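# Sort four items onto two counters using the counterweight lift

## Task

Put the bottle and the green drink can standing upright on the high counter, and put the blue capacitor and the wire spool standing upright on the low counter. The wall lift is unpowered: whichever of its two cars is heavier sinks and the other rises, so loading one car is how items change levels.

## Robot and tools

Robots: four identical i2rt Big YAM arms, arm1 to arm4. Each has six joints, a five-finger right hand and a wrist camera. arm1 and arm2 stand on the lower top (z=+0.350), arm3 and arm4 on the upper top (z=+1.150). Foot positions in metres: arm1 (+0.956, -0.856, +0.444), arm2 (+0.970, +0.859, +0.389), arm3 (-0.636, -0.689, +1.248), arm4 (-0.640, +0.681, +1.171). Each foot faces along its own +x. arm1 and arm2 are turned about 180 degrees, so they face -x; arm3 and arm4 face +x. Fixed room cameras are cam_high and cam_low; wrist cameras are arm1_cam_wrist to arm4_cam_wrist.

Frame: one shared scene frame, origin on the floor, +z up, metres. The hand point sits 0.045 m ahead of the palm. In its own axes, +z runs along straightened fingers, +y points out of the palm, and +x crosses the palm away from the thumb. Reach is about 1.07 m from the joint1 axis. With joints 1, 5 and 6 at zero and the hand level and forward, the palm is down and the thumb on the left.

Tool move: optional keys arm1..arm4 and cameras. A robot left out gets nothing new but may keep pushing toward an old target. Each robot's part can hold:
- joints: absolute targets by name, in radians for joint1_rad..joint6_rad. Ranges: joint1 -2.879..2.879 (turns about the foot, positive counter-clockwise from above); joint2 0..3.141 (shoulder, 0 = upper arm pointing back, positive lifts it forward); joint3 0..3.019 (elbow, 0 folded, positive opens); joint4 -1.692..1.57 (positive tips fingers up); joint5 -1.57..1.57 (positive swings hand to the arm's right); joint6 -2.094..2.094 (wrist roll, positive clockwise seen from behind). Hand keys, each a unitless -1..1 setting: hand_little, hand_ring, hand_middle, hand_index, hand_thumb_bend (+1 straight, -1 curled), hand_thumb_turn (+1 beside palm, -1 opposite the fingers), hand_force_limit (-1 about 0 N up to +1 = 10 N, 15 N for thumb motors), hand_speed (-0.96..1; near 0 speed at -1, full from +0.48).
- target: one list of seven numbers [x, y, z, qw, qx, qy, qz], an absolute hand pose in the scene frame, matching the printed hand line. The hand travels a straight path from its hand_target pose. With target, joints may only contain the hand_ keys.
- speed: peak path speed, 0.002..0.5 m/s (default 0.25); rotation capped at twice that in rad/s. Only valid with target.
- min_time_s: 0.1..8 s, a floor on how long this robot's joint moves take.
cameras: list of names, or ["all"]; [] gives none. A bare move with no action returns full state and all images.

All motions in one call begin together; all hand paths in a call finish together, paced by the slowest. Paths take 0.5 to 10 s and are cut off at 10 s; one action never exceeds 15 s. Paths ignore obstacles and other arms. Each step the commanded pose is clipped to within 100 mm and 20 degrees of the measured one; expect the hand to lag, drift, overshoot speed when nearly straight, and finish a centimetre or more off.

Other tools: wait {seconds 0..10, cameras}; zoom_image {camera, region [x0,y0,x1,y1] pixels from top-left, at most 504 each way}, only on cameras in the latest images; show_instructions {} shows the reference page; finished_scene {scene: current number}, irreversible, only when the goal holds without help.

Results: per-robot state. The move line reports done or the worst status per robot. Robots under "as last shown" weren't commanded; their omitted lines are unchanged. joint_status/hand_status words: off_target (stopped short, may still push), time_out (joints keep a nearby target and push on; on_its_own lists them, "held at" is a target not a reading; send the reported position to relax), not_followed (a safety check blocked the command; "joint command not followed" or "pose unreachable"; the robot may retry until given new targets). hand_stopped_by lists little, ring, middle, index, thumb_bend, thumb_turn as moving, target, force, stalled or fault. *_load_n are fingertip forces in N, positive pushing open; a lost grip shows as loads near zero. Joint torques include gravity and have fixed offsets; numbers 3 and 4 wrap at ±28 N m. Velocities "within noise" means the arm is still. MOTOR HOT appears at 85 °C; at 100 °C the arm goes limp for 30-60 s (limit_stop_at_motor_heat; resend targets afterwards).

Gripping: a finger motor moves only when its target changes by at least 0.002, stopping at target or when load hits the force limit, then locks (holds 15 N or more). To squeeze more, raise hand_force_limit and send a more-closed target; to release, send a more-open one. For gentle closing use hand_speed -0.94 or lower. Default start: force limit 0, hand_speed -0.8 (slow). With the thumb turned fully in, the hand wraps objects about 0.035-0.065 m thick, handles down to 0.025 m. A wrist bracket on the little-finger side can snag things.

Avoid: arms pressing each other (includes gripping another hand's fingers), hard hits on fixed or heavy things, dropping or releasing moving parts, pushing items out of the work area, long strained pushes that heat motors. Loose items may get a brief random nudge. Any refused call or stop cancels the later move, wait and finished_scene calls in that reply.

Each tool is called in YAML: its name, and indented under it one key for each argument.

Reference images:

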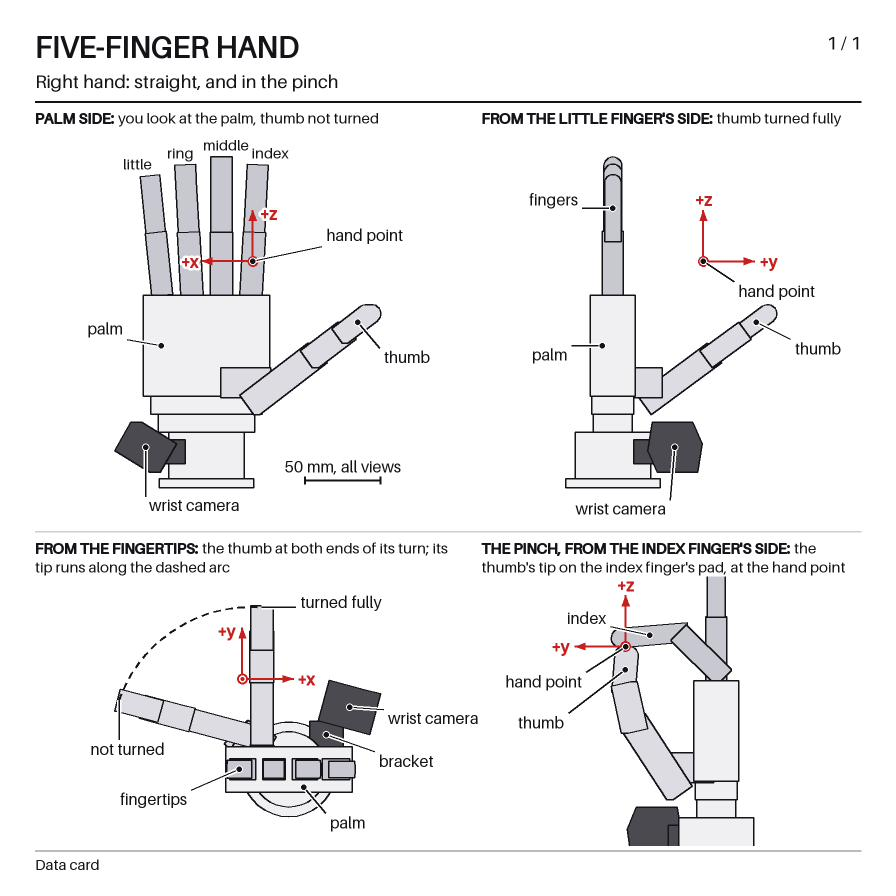

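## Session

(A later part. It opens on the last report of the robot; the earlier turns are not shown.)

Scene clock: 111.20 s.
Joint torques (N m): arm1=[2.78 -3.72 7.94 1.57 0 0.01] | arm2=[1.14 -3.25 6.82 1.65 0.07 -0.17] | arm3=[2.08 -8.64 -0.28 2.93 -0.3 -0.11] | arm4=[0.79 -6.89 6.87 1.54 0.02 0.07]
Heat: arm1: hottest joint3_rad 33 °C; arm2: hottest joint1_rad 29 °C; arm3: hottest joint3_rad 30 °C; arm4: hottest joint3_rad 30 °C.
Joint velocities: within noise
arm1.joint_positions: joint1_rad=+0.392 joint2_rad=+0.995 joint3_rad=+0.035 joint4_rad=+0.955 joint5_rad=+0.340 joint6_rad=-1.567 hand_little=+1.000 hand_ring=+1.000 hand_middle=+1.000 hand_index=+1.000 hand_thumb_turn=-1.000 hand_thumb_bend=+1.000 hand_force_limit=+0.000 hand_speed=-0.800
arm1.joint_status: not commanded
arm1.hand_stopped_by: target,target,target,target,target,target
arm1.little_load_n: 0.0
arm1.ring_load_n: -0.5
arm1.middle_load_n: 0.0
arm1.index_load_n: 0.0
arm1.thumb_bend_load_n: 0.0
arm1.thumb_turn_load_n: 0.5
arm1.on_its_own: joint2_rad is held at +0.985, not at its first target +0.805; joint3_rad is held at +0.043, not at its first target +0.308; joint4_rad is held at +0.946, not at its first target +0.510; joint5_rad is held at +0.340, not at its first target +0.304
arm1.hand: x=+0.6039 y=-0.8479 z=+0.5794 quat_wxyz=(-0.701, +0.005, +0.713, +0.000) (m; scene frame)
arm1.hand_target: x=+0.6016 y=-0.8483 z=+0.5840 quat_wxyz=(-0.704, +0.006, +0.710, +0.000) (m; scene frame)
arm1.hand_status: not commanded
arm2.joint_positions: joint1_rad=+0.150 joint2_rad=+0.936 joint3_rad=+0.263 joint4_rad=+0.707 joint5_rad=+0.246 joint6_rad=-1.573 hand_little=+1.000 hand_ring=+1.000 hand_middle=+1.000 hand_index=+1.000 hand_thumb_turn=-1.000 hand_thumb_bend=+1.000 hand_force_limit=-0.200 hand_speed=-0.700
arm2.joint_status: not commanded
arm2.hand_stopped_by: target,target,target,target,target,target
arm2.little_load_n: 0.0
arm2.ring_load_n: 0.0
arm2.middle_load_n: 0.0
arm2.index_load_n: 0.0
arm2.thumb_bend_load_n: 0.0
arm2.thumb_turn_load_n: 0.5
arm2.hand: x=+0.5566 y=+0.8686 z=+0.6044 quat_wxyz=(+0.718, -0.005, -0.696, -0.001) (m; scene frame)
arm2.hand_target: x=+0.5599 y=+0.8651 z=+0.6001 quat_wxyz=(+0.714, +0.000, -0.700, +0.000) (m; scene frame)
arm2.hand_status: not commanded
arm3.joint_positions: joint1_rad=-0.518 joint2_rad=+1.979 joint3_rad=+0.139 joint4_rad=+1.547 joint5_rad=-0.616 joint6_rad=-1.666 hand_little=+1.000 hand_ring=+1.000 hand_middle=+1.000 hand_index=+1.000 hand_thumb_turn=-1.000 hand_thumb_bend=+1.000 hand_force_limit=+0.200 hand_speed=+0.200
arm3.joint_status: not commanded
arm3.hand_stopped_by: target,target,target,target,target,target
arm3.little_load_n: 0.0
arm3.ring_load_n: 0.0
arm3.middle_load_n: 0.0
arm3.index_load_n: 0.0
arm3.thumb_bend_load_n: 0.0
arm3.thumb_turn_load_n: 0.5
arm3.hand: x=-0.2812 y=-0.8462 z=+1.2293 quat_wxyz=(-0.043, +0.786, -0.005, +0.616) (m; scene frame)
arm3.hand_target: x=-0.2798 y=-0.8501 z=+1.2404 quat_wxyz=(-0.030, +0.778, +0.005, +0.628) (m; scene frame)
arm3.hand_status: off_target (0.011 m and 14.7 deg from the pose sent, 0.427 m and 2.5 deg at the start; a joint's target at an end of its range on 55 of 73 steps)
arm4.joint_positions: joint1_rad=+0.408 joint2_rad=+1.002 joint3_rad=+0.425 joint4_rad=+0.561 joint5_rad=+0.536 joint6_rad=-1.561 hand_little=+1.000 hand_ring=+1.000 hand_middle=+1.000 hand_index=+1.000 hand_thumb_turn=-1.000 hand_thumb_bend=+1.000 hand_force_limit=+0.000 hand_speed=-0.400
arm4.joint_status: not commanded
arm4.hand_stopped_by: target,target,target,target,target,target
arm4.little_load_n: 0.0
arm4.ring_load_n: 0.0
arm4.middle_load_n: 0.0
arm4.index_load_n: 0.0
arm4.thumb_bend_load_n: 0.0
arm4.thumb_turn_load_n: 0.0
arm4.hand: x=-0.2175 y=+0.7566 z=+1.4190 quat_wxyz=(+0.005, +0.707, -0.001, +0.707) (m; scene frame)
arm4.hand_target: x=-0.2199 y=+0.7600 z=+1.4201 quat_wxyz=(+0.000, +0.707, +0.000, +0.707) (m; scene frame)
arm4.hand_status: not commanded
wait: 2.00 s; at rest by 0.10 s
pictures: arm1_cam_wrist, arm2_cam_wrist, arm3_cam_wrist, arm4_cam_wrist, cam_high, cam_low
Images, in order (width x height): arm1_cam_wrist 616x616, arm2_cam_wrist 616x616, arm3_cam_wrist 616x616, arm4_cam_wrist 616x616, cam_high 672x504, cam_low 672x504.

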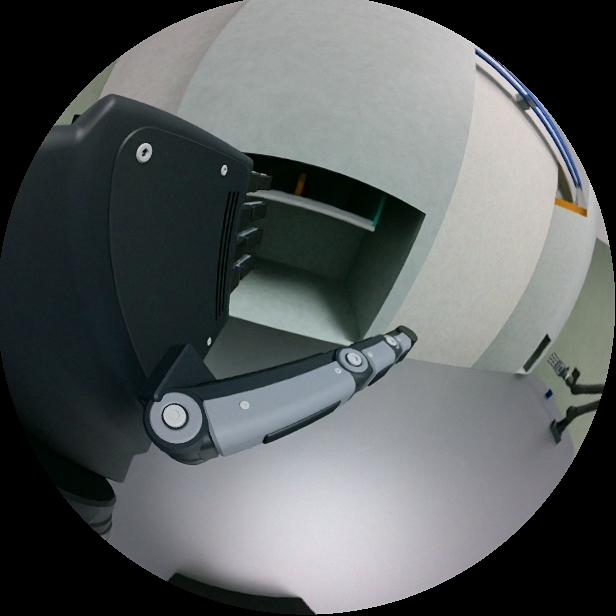

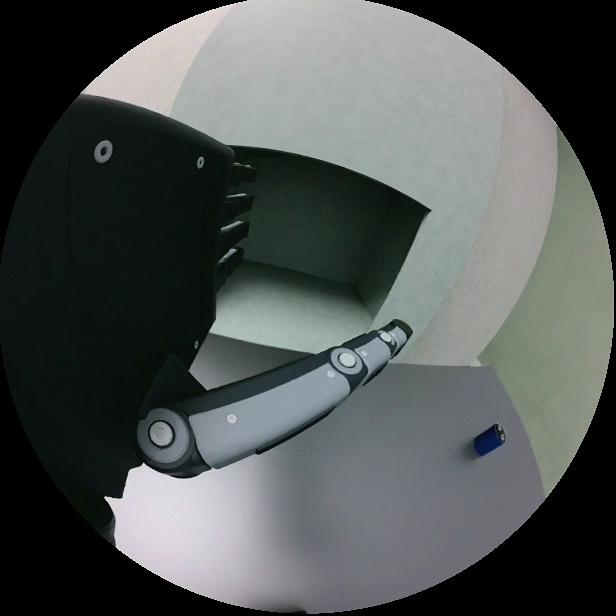

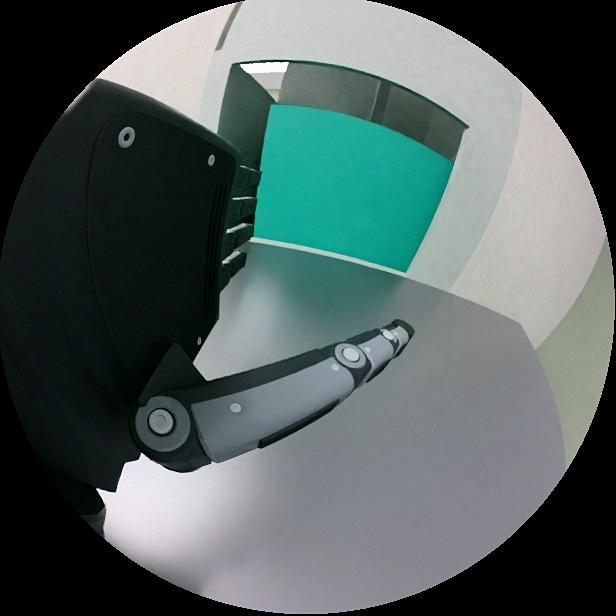

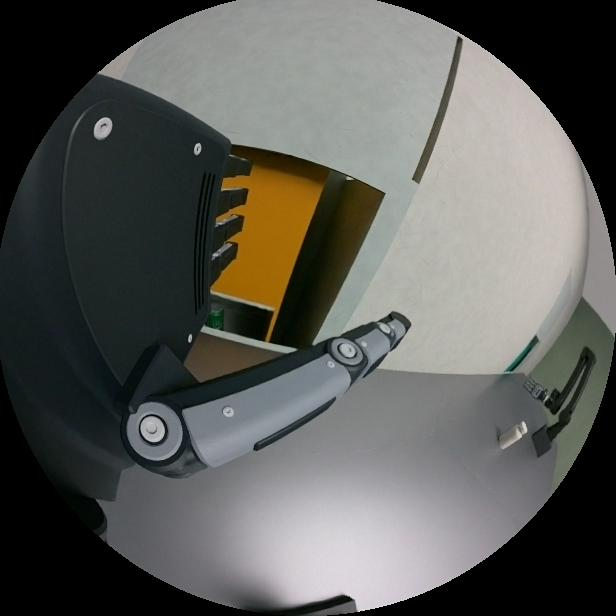

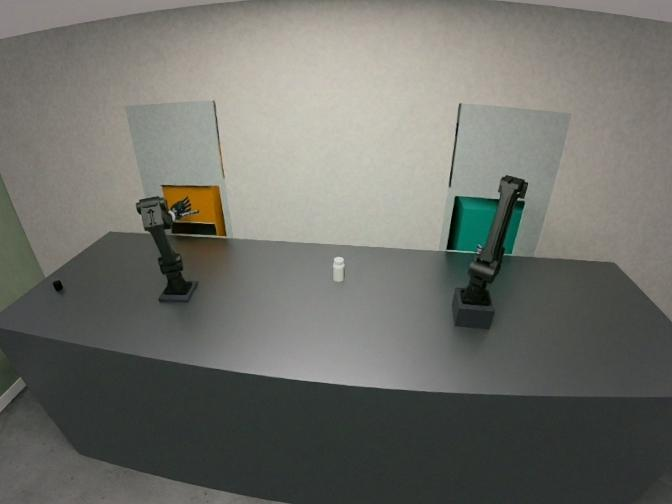

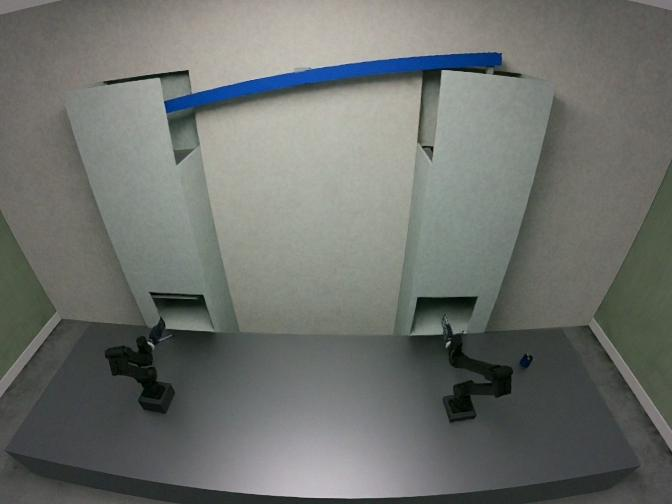

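wait:
  seconds: 1
  cameras: ["arm1_cam_wrist","arm4_cam_wrist","cam_low"]

Scene clock: 113.40 s.
Joint torques (N m): arm1=[2.37 -3.37 8.14 1.72 -0.03 -0.03] | arm2=[2.32 -2.9 6.69 1.7 0.09 -0.17] | arm3=[2.08 -8.53 -0.27 2.95 -0.29 -0.11] | arm4=[0.73 -6.77 6.89 1.51 0.02 0.08]
Heat: arm1: hottest joint3_rad 33 °C; arm2: hottest joint1_rad 29 °C; arm3: hottest joint3_rad 30 °C; arm4: hottest joint3_rad 30 °C.
Joint velocities: within noise
arm1.joint_positions: joint1_rad=+0.392 joint2_rad=+0.995 joint3_rad=+0.035 joint4_rad=+0.955 joint5_rad=+0.340 joint6_rad=-1.567 hand_little=+1.000 hand_ring=+1.000 hand_middle=+1.000 hand_index=+1.000 hand_thumb_turn=-1.000 hand_thumb_bend=+1.000 hand_force_limit=+0.000 hand_speed=-0.800
arm1.joint_status: not commanded
arm1.hand_stopped_by: target,target,target,target,target,target
arm1.little_load_n: 0.0
arm1.ring_load_n: 0.0
arm1.middle_load_n: 0.0
arm1.index_load_n: 0.5
arm1.thumb_bend_load_n: 0.0
arm1.thumb_turn_load_n: 0.0
arm1.on_its_own: joint2_rad is held at +0.985, not at its first target +0.805; joint3_rad is held at +0.043, not at its first target +0.308; joint4_rad is held at +0.946, not at its first target +0.510; joint5_rad is held at +0.340, not at its first target +0.304
arm1.hand: x=+0.6039 y=-0.8479 z=+0.5794 quat_wxyz=(-0.701, +0.005, +0.713, +0.000) (m; scene frame)
arm1.hand_target: x=+0.6016 y=-0.8483 z=+0.5840 quat_wxyz=(-0.704, +0.006, +0.710, +0.000) (m; scene frame)
arm1.hand_status: not commanded
arm2.joint_positions: joint1_rad=+0.150 joint2_rad=+0.936 joint3_rad=+0.263 joint4_rad=+0.707 joint5_rad=+0.246 joint6_rad=-1.573 hand_little=+1.000 hand_ring=+1.000 hand_middle=+1.000 hand_index=+1.000 hand_thumb_turn=-1.000 hand_thumb_bend=+1.000 hand_force_limit=-0.200 hand_speed=-0.700
arm2.joint_status: not commanded
arm2.hand_stopped_by: target,target,target,target,target,target
arm2.little_load_n: 0.0
arm2.ring_load_n: 0.0
arm2.middle_load_n: 0.0
arm2.index_load_n: 0.0
arm2.thumb_bend_load_n: 0.0
arm2.thumb_turn_load_n: 0.5
arm2.hand: x=+0.5566 y=+0.8686 z=+0.6044 quat_wxyz=(+0.718, -0.005, -0.696, -0.001) (m; scene frame)
arm2.hand_target: x=+0.5599 y=+0.8651 z=+0.6001 quat_wxyz=(+0.714, +0.000, -0.700, +0.000) (m; scene frame)
arm2.hand_status: not commanded
arm3.joint_positions: joint1_rad=-0.518 joint2_rad=+1.979 joint3_rad=+0.139 joint4_rad=+1.547 joint5_rad=-0.616 joint6_rad=-1.666 hand_little=+1.000 hand_ring=+1.000 hand_middle=+1.000 hand_index=+1.000 hand_thumb_turn=-1.000 hand_thumb_bend=+1.000 hand_force_limit=+0.200 hand_speed=+0.200
arm3.joint_status: not commanded
arm3.hand_stopped_by: target,target,target,target,target,target
arm3.little_load_n: 0.0
arm3.ring_load_n: 0.0
arm3.middle_load_n: 0.0
arm3.index_load_n: 0.0
arm3.thumb_bend_load_n: 0.0
arm3.thumb_turn_load_n: 0.5
arm3.hand: x=-0.2812 y=-0.8462 z=+1.2293 quat_wxyz=(-0.043, +0.786, -0.005, +0.616) (m; scene frame)
arm3.hand_target: x=-0.2798 y=-0.8501 z=+1.2404 quat_wxyz=(-0.030, +0.778, +0.005, +0.628) (m; scene frame)
arm3.hand_status: off_target (0.011 m and 14.7 deg from the pose sent, 0.427 m and 2.5 deg at the start; a joint's target at an end of its range on 55 of 73 steps)
arm4.joint_positions: joint1_rad=+0.408 joint2_rad=+1.002 joint3_rad=+0.425 joint4_rad=+0.561 joint5_rad=+0.536 joint6_rad=-1.561 hand_little=+1.000 hand_ring=+1.000 hand_middle=+1.000 hand_index=+1.000 hand_thumb_turn=-1.000 hand_thumb_bend=+1.000 hand_force_limit=+0.000 hand_speed=-0.400
arm4.joint_status: not commanded
arm4.hand_stopped_by: target,target,target,target,target,target
arm4.little_load_n: 0.0
arm4.ring_load_n: 0.0
arm4.middle_load_n: 0.0
arm4.index_load_n: 0.0
arm4.thumb_bend_load_n: 0.0
arm4.thumb_turn_load_n: 0.0
arm4.hand: x=-0.2175 y=+0.7566 z=+1.4190 quat_wxyz=(+0.005, +0.707, -0.001, +0.707) (m; scene frame)
arm4.hand_target: x=-0.2199 y=+0.7600 z=+1.4201 quat_wxyz=(+0.000, +0.707, +0.000, +0.707) (m; scene frame)
arm4.hand_status: not commanded
wait: 1.00 s; at rest from the start
pictures: arm1_cam_wrist, arm4_cam_wrist, cam_low
Images, in order (width x height): arm1_cam_wrist 616x616, arm4_cam_wrist 616x616, cam_low 672x504.

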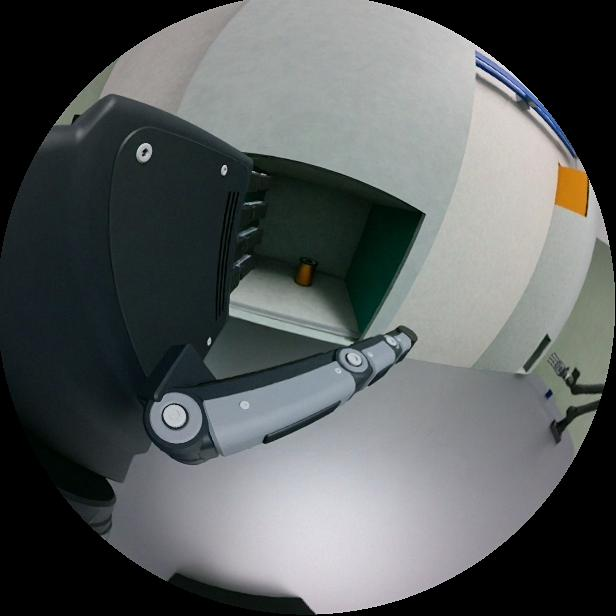

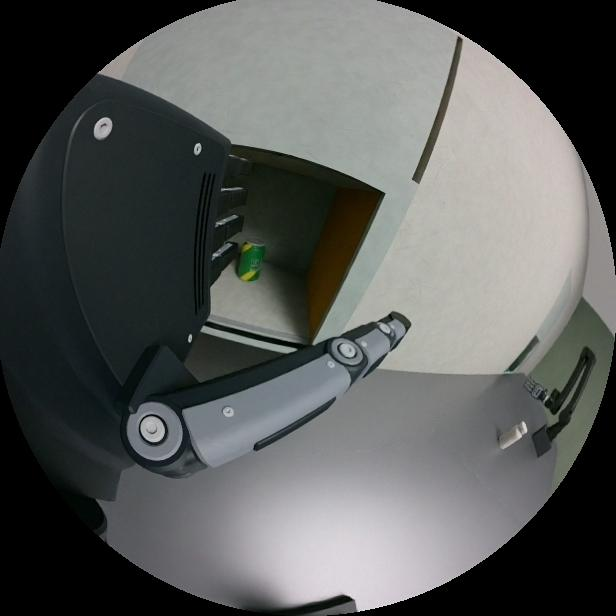

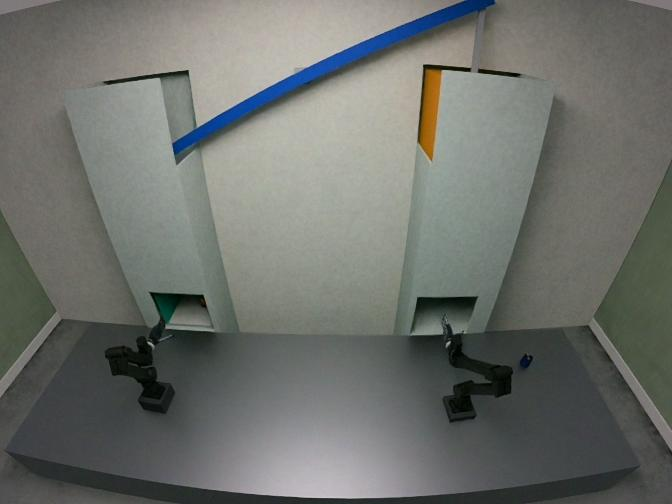

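move:
  arm4: {"target":[-0.12,0.845,1.25,0,0.7071,0,0.7071],"speed":0.25}
  arm1: {"target":[0.56,-0.84,0.5,0.7071,0,-0.7071,0],"speed":0.15}
  cameras: ["arm1_cam_wrist","arm4_cam_wrist","cam_low"]

Scene clock: 118.27 s.
Joint torques (N m): arm1=[2.08 -6.95 2.58 2.89 -0.09 0.04] | arm2=[2.26 -3.08 6.75 1.61 0.1 -0.16] | arm3=[2.08 -8.59 -0.29 2.93 -0.29 -0.11] | arm4=[0.38 -13.22 4.78 2.63 0.02 -0.12]
Heat: arm1: hottest joint3_rad 33 °C; arm2: hottest joint1_rad 29 °C; arm3: hottest joint3_rad 30 °C; arm4: hottest joint3_rad 30 °C.
move: arm1 off_target; arm4 off_target
Joint velocities: within noise
arm1.joint_positions: joint1_rad=+0.294 joint2_rad=+1.757 joint3_rad=+0.109 joint4_rad=+1.570 joint5_rad=+0.230 joint6_rad=-1.559 hand_little=+1.000 hand_ring=+1.000 hand_middle=+1.000 hand_index=+1.000 hand_thumb_turn=-1.000 hand_thumb_bend=+1.000 hand_force_limit=+0.000 hand_speed=-0.800
arm1.joint_status: not commanded
arm1.hand_stopped_by: target,target,target,target,target,target
arm1.little_load_n: 0.0
arm1.ring_load_n: 0.0
arm1.middle_load_n: 0.0
arm1.index_load_n: 0.0
arm1.thumb_bend_load_n: 0.0
arm1.thumb_turn_load_n: 0.0
arm1.hand: x=+0.5660 y=-0.8435 z=+0.4975 quat_wxyz=(-0.675, -0.002, +0.738, -0.001) (m; scene frame)
arm1.hand_target: x=+0.5599 y=-0.8401 z=+0.5007 quat_wxyz=(-0.683, +0.006, +0.731, -0.001) (m; scene frame)
arm1.hand_status: off_target (0.007 m and 5.1 deg from the pose sent, 0.091 m and 1.2 deg at the start; a joint's target at an end of its range on 26 of 53 steps)
arm2, arm3: as last shown
arm2.thumb_turn_load_n: 0.0
arm4.joint_positions: joint1_rad=+0.472 joint2_rad=+1.862 joint3_rad=+0.607 joint4_rad=+1.214 joint5_rad=+0.598 joint6_rad=-1.543 hand_little=+1.000 hand_ring=+1.000 hand_middle=+1.000 hand_index=+1.000 hand_thumb_turn=-1.000 hand_thumb_bend=+1.000 hand_force_limit=+0.000 hand_speed=-0.400
arm4.joint_status: not commanded
arm4.hand_stopped_by: target,target,target,target,target,target
arm4.little_load_n: 0.0
arm4.ring_load_n: 0.0
arm4.middle_load_n: 0.5
arm4.index_load_n: 0.0
arm4.thumb_bend_load_n: 0.0
arm4.thumb_turn_load_n: 0.0
arm4.hand: x=-0.1261 y=+0.8370 z=+1.2468 quat_wxyz=(+0.003, +0.714, -0.001, +0.700) (m; scene frame)
arm4.hand_target: x=-0.1203 y=+0.8449 z=+1.2501 quat_wxyz=(+0.000, +0.707, +0.000, +0.707) (m; scene frame)
arm4.hand_status: off_target (0.011 m and 1.2 deg from the pose sent, 0.214 m and 0.6 deg at the start)
pictures: arm1_cam_wrist, arm4_cam_wrist, cam_low
Images, in order (width x height): arm1_cam_wrist 616x616, arm4_cam_wrist 616x616, cam_low 672x504.

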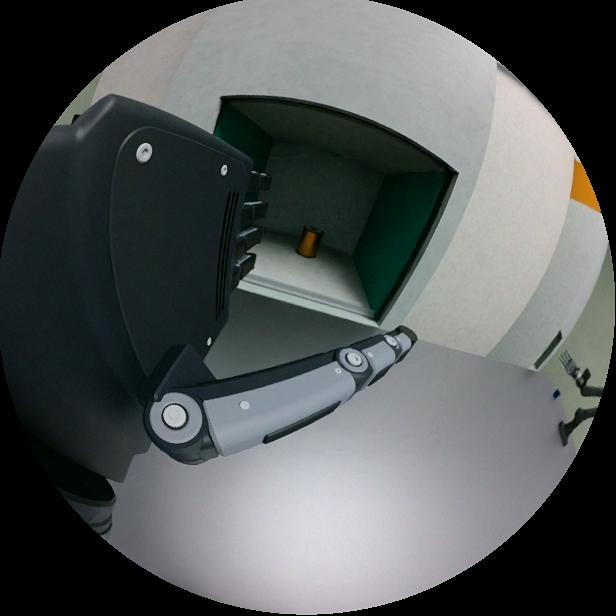

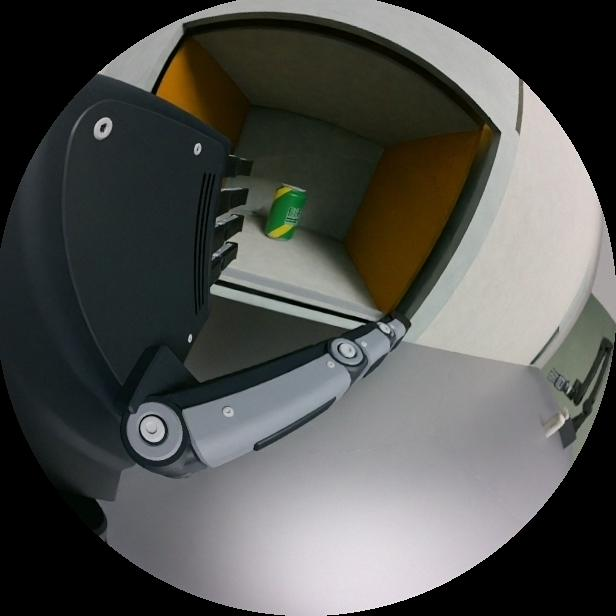

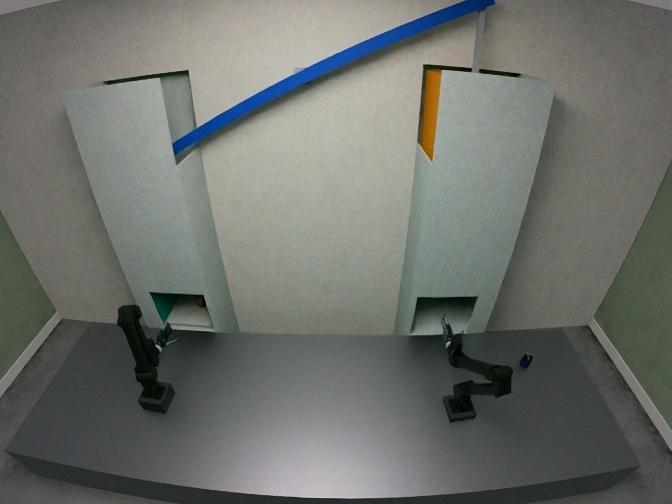

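move:
  arm4: {"target":[-0.03,0.87,1.243,0,0.7071,0,0.7071],"speed":0.2}
  arm1: {"target":[0.42,-0.84,0.42,0.7071,0,-0.7071,0],"speed":0.2}
  cameras: ["arm1_cam_wrist","arm4_cam_wrist"]

Scene clock: 121.20 s.
Joint torques (N m): arm1=[1.85 -12.22 2.77 2.62 -0.1 -0.09] | arm2=[2.26 -3.08 6.67 1.59 0.07 -0.21] | arm3=[2.02 -8.59 -0.28 2.95 -0.3 -0.11] | arm4=[-0.91 -15.79 6.05 1.46 -0.18 -0.11]
Heat: arm1: hottest joint3_rad 32 °C; arm2: hottest joint1_rad 29 °C; arm3: hottest joint3_rad 30 °C; arm4: hottest joint3_rad 30 °C.
move: arm1 off_target; arm4 off_target
Joint velocities: within noise
arm1.joint_positions: joint1_rad=+0.204 joint2_rad=+2.152 joint3_rad=+0.534 joint4_rad=+1.572 joint5_rad=+0.141 joint6_rad=-1.559 hand_little=+1.000 hand_ring=+1.000 hand_middle=+1.000 hand_index=+1.000 hand_thumb_turn=-1.000 hand_thumb_bend=+1.000 hand_force_limit=+0.000 hand_speed=-0.800
arm1.joint_status: not commanded
arm1.hand_stopped_by: target,target,target,target,target,target
arm1.little_load_n: 0.5
arm1.ring_load_n: 0.0
arm1.middle_load_n: 0.0
arm1.index_load_n: 0.0
arm1.thumb_bend_load_n: 0.0
arm1.thumb_turn_load_n: 0.5
arm1.hand: x=+0.4245 y=-0.8458 z=+0.4218 quat_wxyz=(-0.686, +0.002, +0.728, -0.004) (m; scene frame)
arm1.hand_target: x=+0.4199 y=-0.8401 z=+0.4203 quat_wxyz=(-0.691, +0.004, +0.723, +0.001) (m; scene frame)
arm1.hand_status: off_target (0.008 m and 3.4 deg from the pose sent, 0.165 m and 5.1 deg at the start; a joint's target at an end of its range on 44 of 44 steps)
arm2, arm3: as last shown
arm4.joint_positions: joint1_rad=+0.428 joint2_rad=+1.989 joint3_rad=+0.864 joint4_rad=+1.112 joint5_rad=+0.540 joint6_rad=-1.545 hand_little=+1.000 hand_ring=+1.000 hand_middle=+1.000 hand_index=+1.000 hand_thumb_turn=-1.000 hand_thumb_bend=+1.000 hand_force_limit=+0.000 hand_speed=-0.400
arm4.joint_status: not commanded
arm4.hand_stopped_by: target,target,target,target,target,target
arm4.little_load_n: 0.0
arm4.ring_load_n: 0.0
arm4.middle_load_n: 0.0
arm4.index_load_n: 0.0
arm4.thumb_bend_load_n: 0.0
arm4.thumb_turn_load_n: 0.5
arm4.hand: x=-0.0400 y=+0.8713 z=+1.2467 quat_wxyz=(-0.006, +0.706, -0.001, +0.708) (m; scene frame)
arm4.hand_target: x=-0.0304 y=+0.8699 z=+1.2430 quat_wxyz=(+0.000, +0.707, +0.000, +0.707) (m; scene frame)
arm4.hand_status: off_target (0.011 m and 0.8 deg from the pose sent, 0.102 m and 1.2 deg at the start)
pictures: arm1_cam_wrist, arm4_cam_wrist
Images, in order (width x height): arm1_cam_wrist 616x616, arm4_cam_wrist 616x616.

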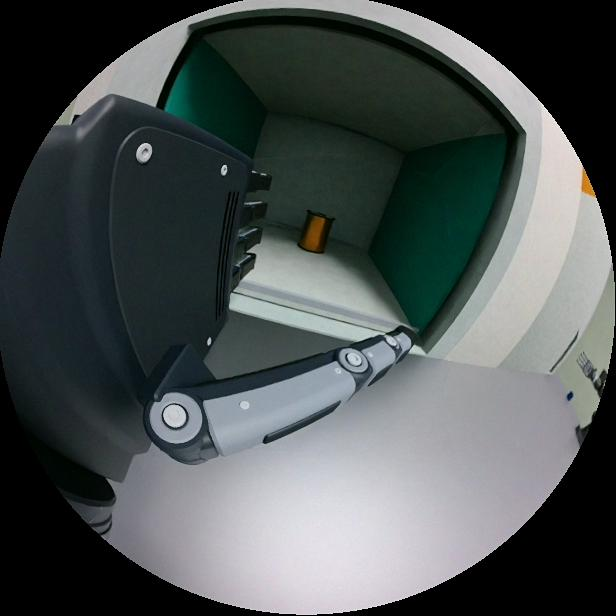

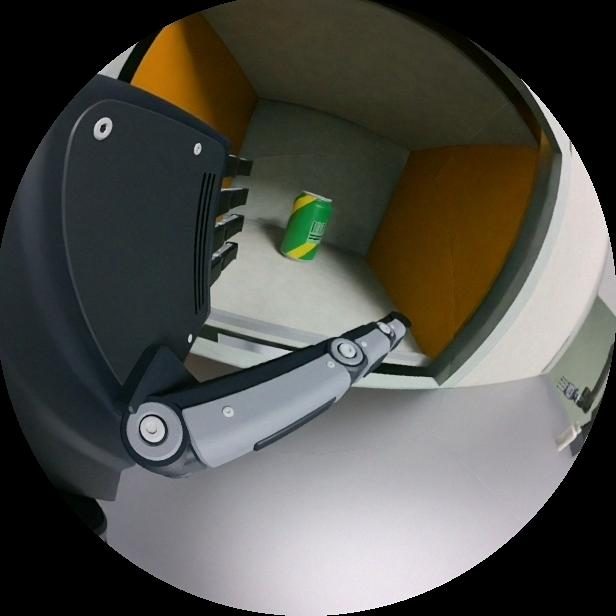

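zoom_image:
  camera: "arm4_cam_wrist"
  region: [220, 160, 380, 300]

zoom_image:
  camera: "arm1_cam_wrist"
  region: [240, 170, 400, 310]

Scaled by 3.150 from the camera's 616x616 image, which has a finer 880x880 frame.

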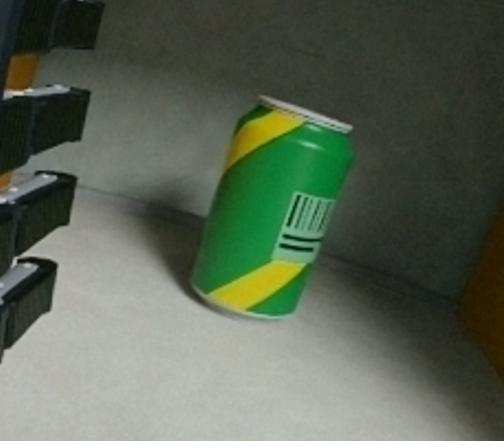

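Scaled by 3.150 from the camera's 616x616 image, which has a finer 880x880 frame.

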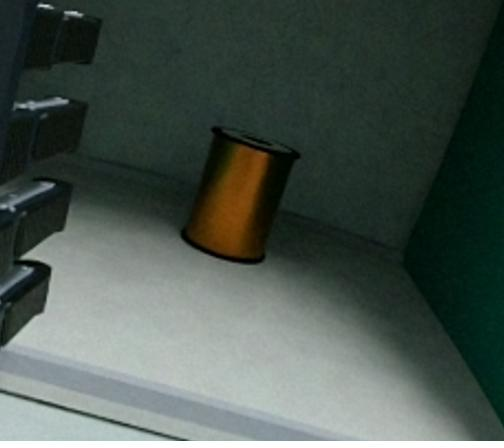

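move:
  arm4: {"target":[0.11,0.864,1.241,0,0.70,0,0.714],"speed":0.15}
  arm1: {"target":[0.25,-0.817,0.412,0.7071,0,-0.7071,0],"speed":0.15}
  cameras: ["arm1_cam_wrist","arm4_cam_wrist"]

zoom_image:
  camera: "arm4_cam_wrist"
  region: [200, 160, 400, 340]

zoom_image:
  camera: "arm1_cam_wrist"
  region: [220, 170, 400, 330]

Scene clock: 125.17 s.
Joint torques (N m): arm1=[1.9 -15.97 7.3 1.58 -0.14 -0.1] | arm2=[1.85 -3.08 6.75 1.58 0.03 -0.2] | arm3=[2.08 -8.53 -0.31 2.93 -0.3 -0.11] | arm4=[-0.85 -20.13 7.68 1.58 -0.17 -0.12]
Heat: arm1: hottest joint3_rad 32 °C; arm2: hottest joint1_rad 29 °C; arm3: hottest joint3_rad 30 °C; arm4: hottest joint3_rad 30 °C.
move: arm1 off_target; arm4 off_target
Joint velocities: within noise
arm1.joint_positions: joint1_rad=+0.113 joint2_rad=+2.269 joint3_rad=+0.994 joint4_rad=+1.291 joint5_rad=+0.045 joint6_rad=-1.563 hand_little=+1.000 hand_ring=+1.000 hand_middle=+1.000 hand_index=+1.000 hand_thumb_turn=-1.000 hand_thumb_bend=+1.000 hand_force_limit=+0.000 hand_speed=-0.800
arm1.joint_status: not commanded
arm1.hand_stopped_by: target,target,target,target,target,target
arm1.little_load_n: 0.5
arm1.ring_load_n: 0.0
arm1.middle_load_n: 0.0
arm1.index_load_n: 0.0
arm1.thumb_bend_load_n: 0.0
arm1.thumb_turn_load_n: 0.0
arm1.hand: x=+0.2593 y=-0.8248 z=+0.4189 quat_wxyz=(-0.708, +0.002, +0.706, -0.007) (m; scene frame)
arm1.hand_target: x=+0.2507 y=-0.8169 z=+0.4122 quat_wxyz=(-0.707, +0.000, +0.707, +0.000) (m; scene frame)
arm1.hand_status: off_target (0.014 m and 0.9 deg from the pose sent, 0.177 m and 3.4 deg at the start)
arm2, arm3: as last shown
arm2.middle_load_n: -0.5
arm2.thumb_turn_load_n: 0.5
arm4.joint_positions: joint1_rad=+0.298 joint2_rad=+2.181 joint3_rad=+1.252 joint4_rad=+0.936 joint5_rad=+0.413 joint6_rad=-1.556 hand_little=+1.000 hand_ring=+1.000 hand_middle=+1.000 hand_index=+1.000 hand_thumb_turn=-1.000 hand_thumb_bend=+1.000 hand_force_limit=+0.000 hand_speed=-0.400
arm4.joint_status: not commanded
arm4.hand_stopped_by: target,target,target,target,target,target
arm4.little_load_n: 0.0
arm4.ring_load_n: 0.0
arm4.middle_load_n: 0.0
arm4.index_load_n: 0.0
arm4.thumb_bend_load_n: 0.0
arm4.thumb_turn_load_n: 0.0
arm4.hand: x=+0.0993 y=+0.8652 z=+1.2450 quat_wxyz=(-0.005, +0.700, -0.001, +0.714) (m; scene frame)
arm4.hand_target: x=+0.1094 y=+0.8638 z=+1.2409 quat_wxyz=(+0.000, +0.700, +0.000, +0.714) (m; scene frame)
arm4.hand_status: off_target (0.011 m and 0.6 deg from the pose sent, 0.150 m and 1.3 deg at the start)
pictures: arm1_cam_wrist, arm4_cam_wrist
Images, in order (width x height): arm1_cam_wrist 616x616, arm4_cam_wrist 616x616.

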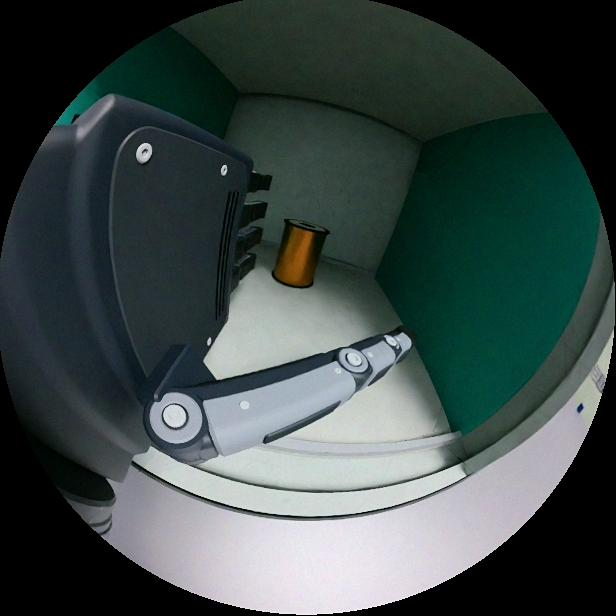

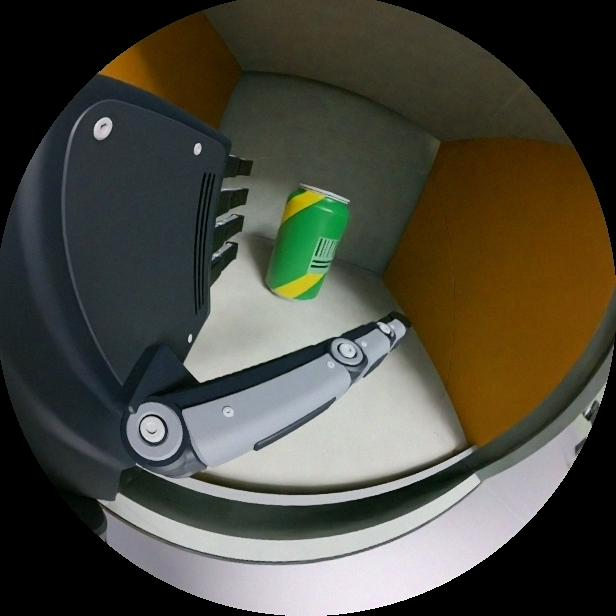

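Scaled by 2.520 from the camera's 616x616 image, which has a finer 880x880 frame.

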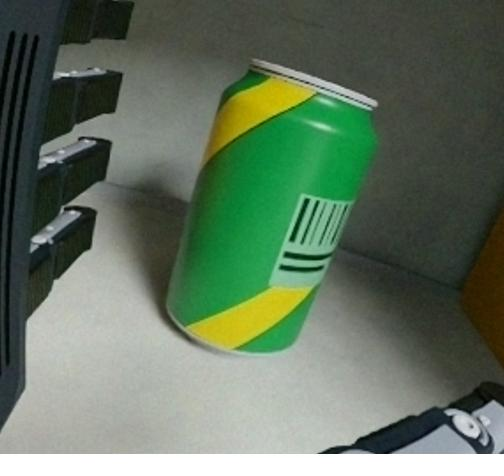

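Scaled by 2.800 from the camera's 616x616 image, which has a finer 880x880 frame.

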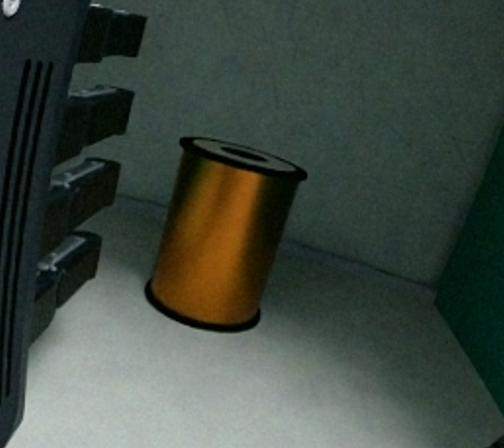

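move:
  arm4: {"target":[0.217,0.857,1.243,0,0.695,0,0.719],"speed":0.1}
  arm1: {"target":[0.083,-0.814,0.402,0.7071,0,-0.7071,0],"speed":0.12}
  cameras: ["arm1_cam_wrist","arm4_cam_wrist"]

Scene clock: 129.43 s.
Joint torques (N m): arm1=[1.49 -19.78 11.79 1.54 -0.1 -0.13] | arm2=[2.08 -2.9 6.87 1.65 0.09 -0.18] | arm3=[2.08 -8.64 -0.29 2.96 -0.29 -0.11] | arm4=[-0.91 -23.53 9.01 1.62 -0.21 -0.11]
Heat: arm1: hottest joint3_rad 32 °C; arm2: hottest joint1_rad 29 °C; arm3: hottest joint3_rad 29 °C; arm4: hottest joint3_rad 31 °C.
move: arm1 off_target; arm4 off_target
Joint velocities: within noise
arm1.joint_positions: joint1_rad=+0.100 joint2_rad=+2.484 joint3_rad=+1.558 joint4_rad=+0.930 joint5_rad=+0.030 joint6_rad=-1.563 hand_little=+1.000 hand_ring=+1.000 hand_middle=+1.000 hand_index=+1.000 hand_thumb_turn=-1.000 hand_thumb_bend=+1.000 hand_force_limit=+0.000 hand_speed=-0.800
arm1.joint_status: not commanded
arm1.hand_stopped_by: target,target,target,target,target,target
arm1.little_load_n: 0.0
arm1.ring_load_n: 0.0
arm1.middle_load_n: 0.0
arm1.index_load_n: 0.0
arm1.thumb_bend_load_n: 0.0
arm1.thumb_turn_load_n: 0.0
arm1.hand: x=+0.0951 y=-0.8255 z=+0.4057 quat_wxyz=(-0.704, +0.000, +0.710, -0.008) (m; scene frame)
arm1.hand_target: x=+0.0846 y=-0.8140 z=+0.4023 quat_wxyz=(-0.707, +0.000, +0.707, +0.000) (m; scene frame)
arm1.hand_status: off_target (0.017 m and 1.1 deg from the pose sent, 0.177 m and 0.9 deg at the start)
arm2, arm3: as last shown
arm2.middle_load_n: 0.0
arm2.thumb_turn_load_n: 0.0
arm3.middle_load_n: -0.5
arm3.thumb_turn_load_n: 0.0
arm4.joint_positions: joint1_rad=+0.230 joint2_rad=+2.356 joint3_rad=+1.617 joint4_rad=+0.757 joint5_rad=+0.344 joint6_rad=-1.561 hand_little=+1.000 hand_ring=+1.000 hand_middle=+1.000 hand_index=+1.000 hand_thumb_turn=-1.000 hand_thumb_bend=+1.000 hand_force_limit=+0.000 hand_speed=-0.400
arm4.joint_status: not commanded
arm4.hand_stopped_by: target,target,target,target,target,target
arm4.little_load_n: 0.0
arm4.ring_load_n: 0.0
arm4.middle_load_n: 0.0
arm4.index_load_n: 0.0
arm4.thumb_bend_load_n: 0.0
arm4.thumb_turn_load_n: 0.5
arm4.hand: x=+0.2060 y=+0.8605 z=+1.2471 quat_wxyz=(-0.005, +0.696, -0.001, +0.718) (m; scene frame)
arm4.hand_target: x=+0.2162 y=+0.8568 z=+1.2430 quat_wxyz=(+0.000, +0.695, +0.000, +0.719) (m; scene frame)
arm4.hand_status: off_target (0.012 m and 0.6 deg from the pose sent, 0.118 m and 1.0 deg at the start)
pictures: arm1_cam_wrist, arm4_cam_wrist
Images, in order (width x height): arm1_cam_wrist 616x616, arm4_cam_wrist 616x616.

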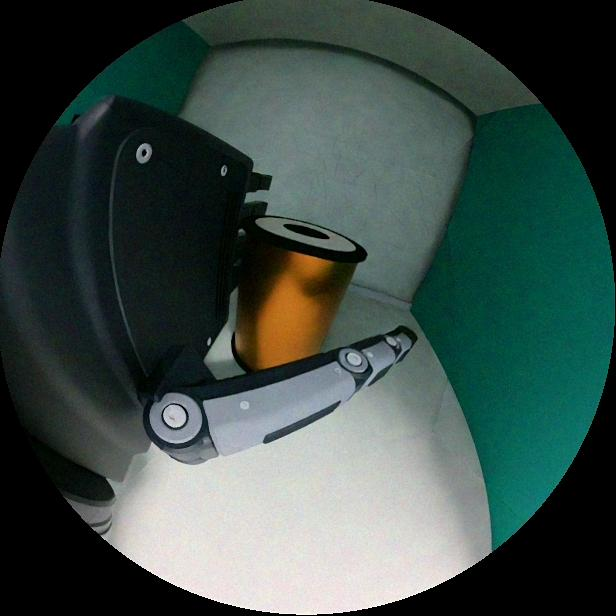

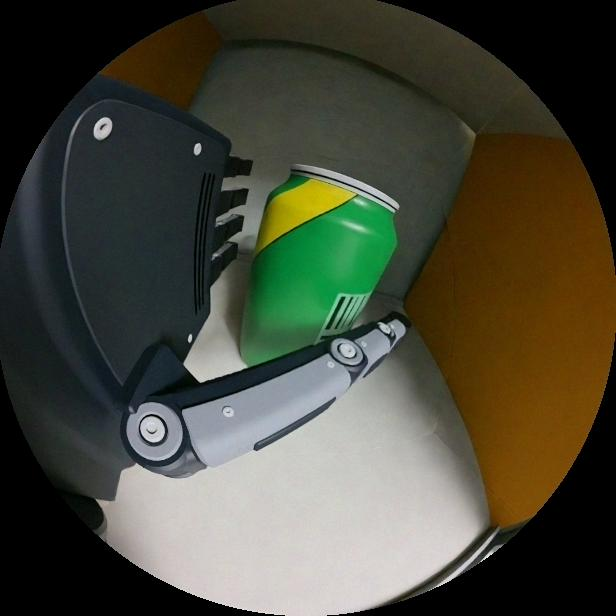

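move:
  arm4: {"target":[0.229,0.850,1.240,0,0.695,0,0.719],"speed":0.05}

move:
  arm4: {"joints":{"hand_speed":-0.93,"hand_force_limit":-0.2,"hand_index":-0.8,"hand_middle":-0.8,"hand_ring":-0.8,"hand_thumb_bend":-0.8}}
  arm1: {"joints":{"hand_speed":-0.93,"hand_force_limit":-0.2,"hand_index":-0.8,"hand_middle":-0.8,"hand_thumb_bend":-0.8}}
  cameras: ["arm1_cam_wrist","arm4_cam_wrist"]

Scene clock: 131.87 s.
Joint torques (N m): arm1=[1.61 -20.37 11.88 1.69 -0.14 -0.1] | arm2=[2.14 -3.55 6.79 1.5 0.08 -0.15] | arm3=[2.14 -8.53 -0.28 2.95 -0.29 -0.11] | arm4=[-0.73 -23.77 9.18 1.59 -0.19 -0.1]
Heat: arm1: hottest joint3_rad 33 °C; arm2: hottest joint1_rad 29 °C; arm3: hottest joint3_rad 29 °C; arm4: hottest joint3_rad 31 °C.
move: arm4 off_target
Joint velocities: within noise
arm1, arm2, arm3: as last shown
arm1.joint_positions: joint1_rad=+0.100 joint2_rad=+2.484 joint3_rad=+1.559 joint4_rad=+0.930 joint5_rad=+0.029 joint6_rad=-1.563 hand_little=+1.000 hand_ring=+1.000 hand_middle=+1.000 hand_index=+1.000 hand_thumb_turn=-1.000 hand_thumb_bend=+1.000 hand_force_limit=+0.000 hand_speed=-0.800
arm1.hand: x=+0.0950 y=-0.8256 z=+0.4059 quat_wxyz=(-0.704, +0.000, +0.710, -0.008) (m; scene frame)
arm1.hand_target: x=+0.0846 y=-0.8141 z=+0.4023 quat_wxyz=(-0.707, +0.000, +0.707, +0.000) (m; scene frame)
arm2.middle_load_n: 0.5
arm2.thumb_turn_load_n: 0.5
arm3.middle_load_n: 0.0
arm3.thumb_turn_load_n: 0.5
arm4.joint_positions: joint1_rad=+0.214 joint2_rad=+2.380 joint3_rad=+1.656 joint4_rad=+0.741 joint5_rad=+0.329 joint6_rad=-1.561 hand_little=+1.000 hand_ring=+1.000 hand_middle=+1.000 hand_index=+1.000 hand_thumb_turn=-1.000 hand_thumb_bend=+1.000 hand_force_limit=+0.000 hand_speed=-0.400
arm4.joint_status: not commanded
arm4.hand_stopped_by: target,target,target,target,target,target
arm4.little_load_n: 0.0
arm4.ring_load_n: 0.0
arm4.middle_load_n: 0.0
arm4.index_load_n: 0.0
arm4.thumb_bend_load_n: 0.0
arm4.thumb_turn_load_n: 0.0
arm4.hand: x=+0.2182 y=+0.8534 z=+1.2438 quat_wxyz=(-0.005, +0.696, -0.001, +0.718) (m; scene frame)
arm4.hand_target: x=+0.2282 y=+0.8498 z=+1.2402 quat_wxyz=(+0.000, +0.695, +0.000, +0.719) (m; scene frame)
arm4.hand_status: off_target (0.012 m and 0.6 deg from the pose sent, 0.026 m and 0.6 deg at the start)
pictures: none

Scene clock: 139.30 s.
Joint torques (N m): arm1=[1.38 -20.42 11.17 1.78 0.02 -0.13] | arm2=[2.2 -3.19 6.89 1.65 0.11 -0.18] | arm3=[2.02 -8.59 -0.25 2.95 -0.29 -0.11] | arm4=[-0.73 -23.77 8.99 1.59 -0.19 -0.12]
Heat: arm1: hottest joint3_rad 33 °C; arm2: hottest joint1_rad 29 °C; arm3: hottest joint3_rad 29 °C; arm4: hottest joint3_rad 32 °C.
move: arm1 off_target; arm4 off_target
Joint velocities: within noise
arm1.joint_positions: joint1_rad=+0.100 joint2_rad=+2.488 joint3_rad=+1.568 joint4_rad=+0.927 joint5_rad=+0.026 joint6_rad=-1.564 hand_little=+1.000 hand_ring=+1.000 hand_middle=+0.123 hand_index=+0.162 hand_thumb_turn=-1.000 hand_thumb_bend=+0.557 hand_force_limit=-0.200 hand_speed=-0.930
arm1.joint_status: hand_middle off_target (ended at +0.123, target -0.800); hand_index off_target (ended at +0.162, target -0.800); hand_thumb_bend off_target (ended at +0.557, target -0.800); the others done
arm1.hand_stopped_by: target,target,force,force,force,target
arm1.little_load_n: 0.0
arm1.ring_load_n: 0.0
arm1.middle_load_n: 5.0
arm1.index_load_n: 3.5
arm1.thumb_bend_load_n: 7.5
arm1.thumb_turn_load_n: 0.5
arm1.hand: x=+0.0924 y=-0.8264 z=+0.4065 quat_wxyz=(-0.705, -0.001, +0.709, -0.009) (m; scene frame)
arm1.hand_target: x=+0.0845 y=-0.8140 z=+0.4025 quat_wxyz=(-0.707, +0.000, +0.707, +0.000) (m; scene frame)
arm1.hand_status: not commanded
arm2, arm3: as last shown
arm2.middle_load_n: 0.0
arm2.thumb_turn_load_n: 0.0
arm4.joint_positions: joint1_rad=+0.214 joint2_rad=+2.380 joint3_rad=+1.658 joint4_rad=+0.741 joint5_rad=+0.329 joint6_rad=-1.561 hand_little=+1.000 hand_ring=+0.162 hand_middle=+0.194 hand_index=+0.227 hand_thumb_turn=-1.000 hand_thumb_bend=+0.634 hand_force_limit=-0.200 hand_speed=-0.930
arm4.joint_status: hand_ring off_target (ended at +0.162, target -0.800); hand_middle off_target (ended at +0.194, target -0.800); hand_index off_target (ended at +0.227, target -0.800); hand_thumb_bend off_target (ended at +0.634, target -0.800); the others done
arm4.hand_stopped_by: target,force,force,force,force,target
arm4.little_load_n: 0.0
arm4.ring_load_n: 5.0
arm4.middle_load_n: 1.5
arm4.index_load_n: 2.5
arm4.thumb_bend_load_n: 11.5
arm4.thumb_turn_load_n: 5.0
arm4.hand: x=+0.2187 y=+0.8532 z=+1.2448 quat_wxyz=(-0.005, +0.696, -0.001, +0.718) (m; scene frame)
arm4.hand_target: x=+0.2282 y=+0.8496 z=+1.2401 quat_wxyz=(+0.000, +0.695, +0.000, +0.719) (m; scene frame)
arm4.hand_status: not commanded
pictures: arm1_cam_wrist, arm4_cam_wrist
Images, in order (width x height): arm1_cam_wrist 616x616, arm4_cam_wrist 616x616.

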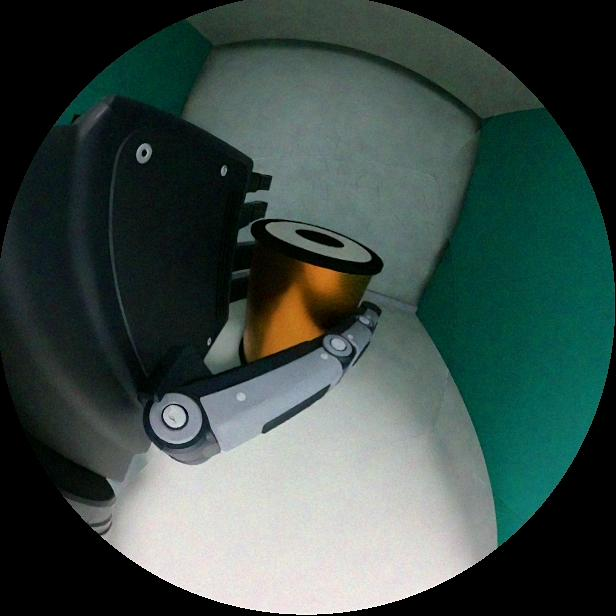

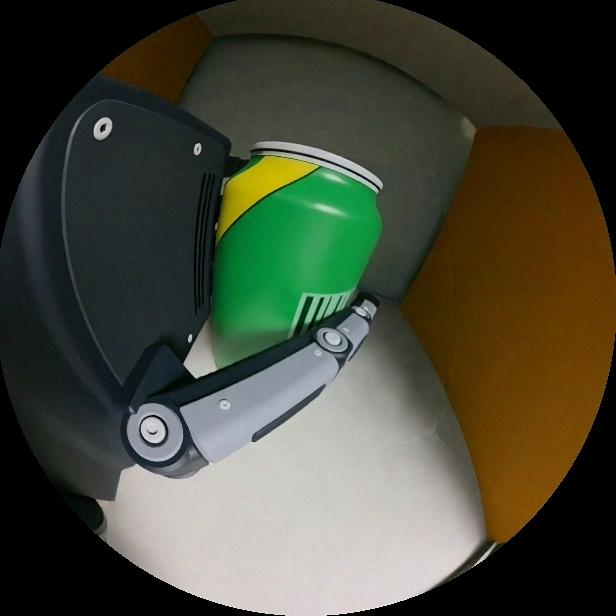

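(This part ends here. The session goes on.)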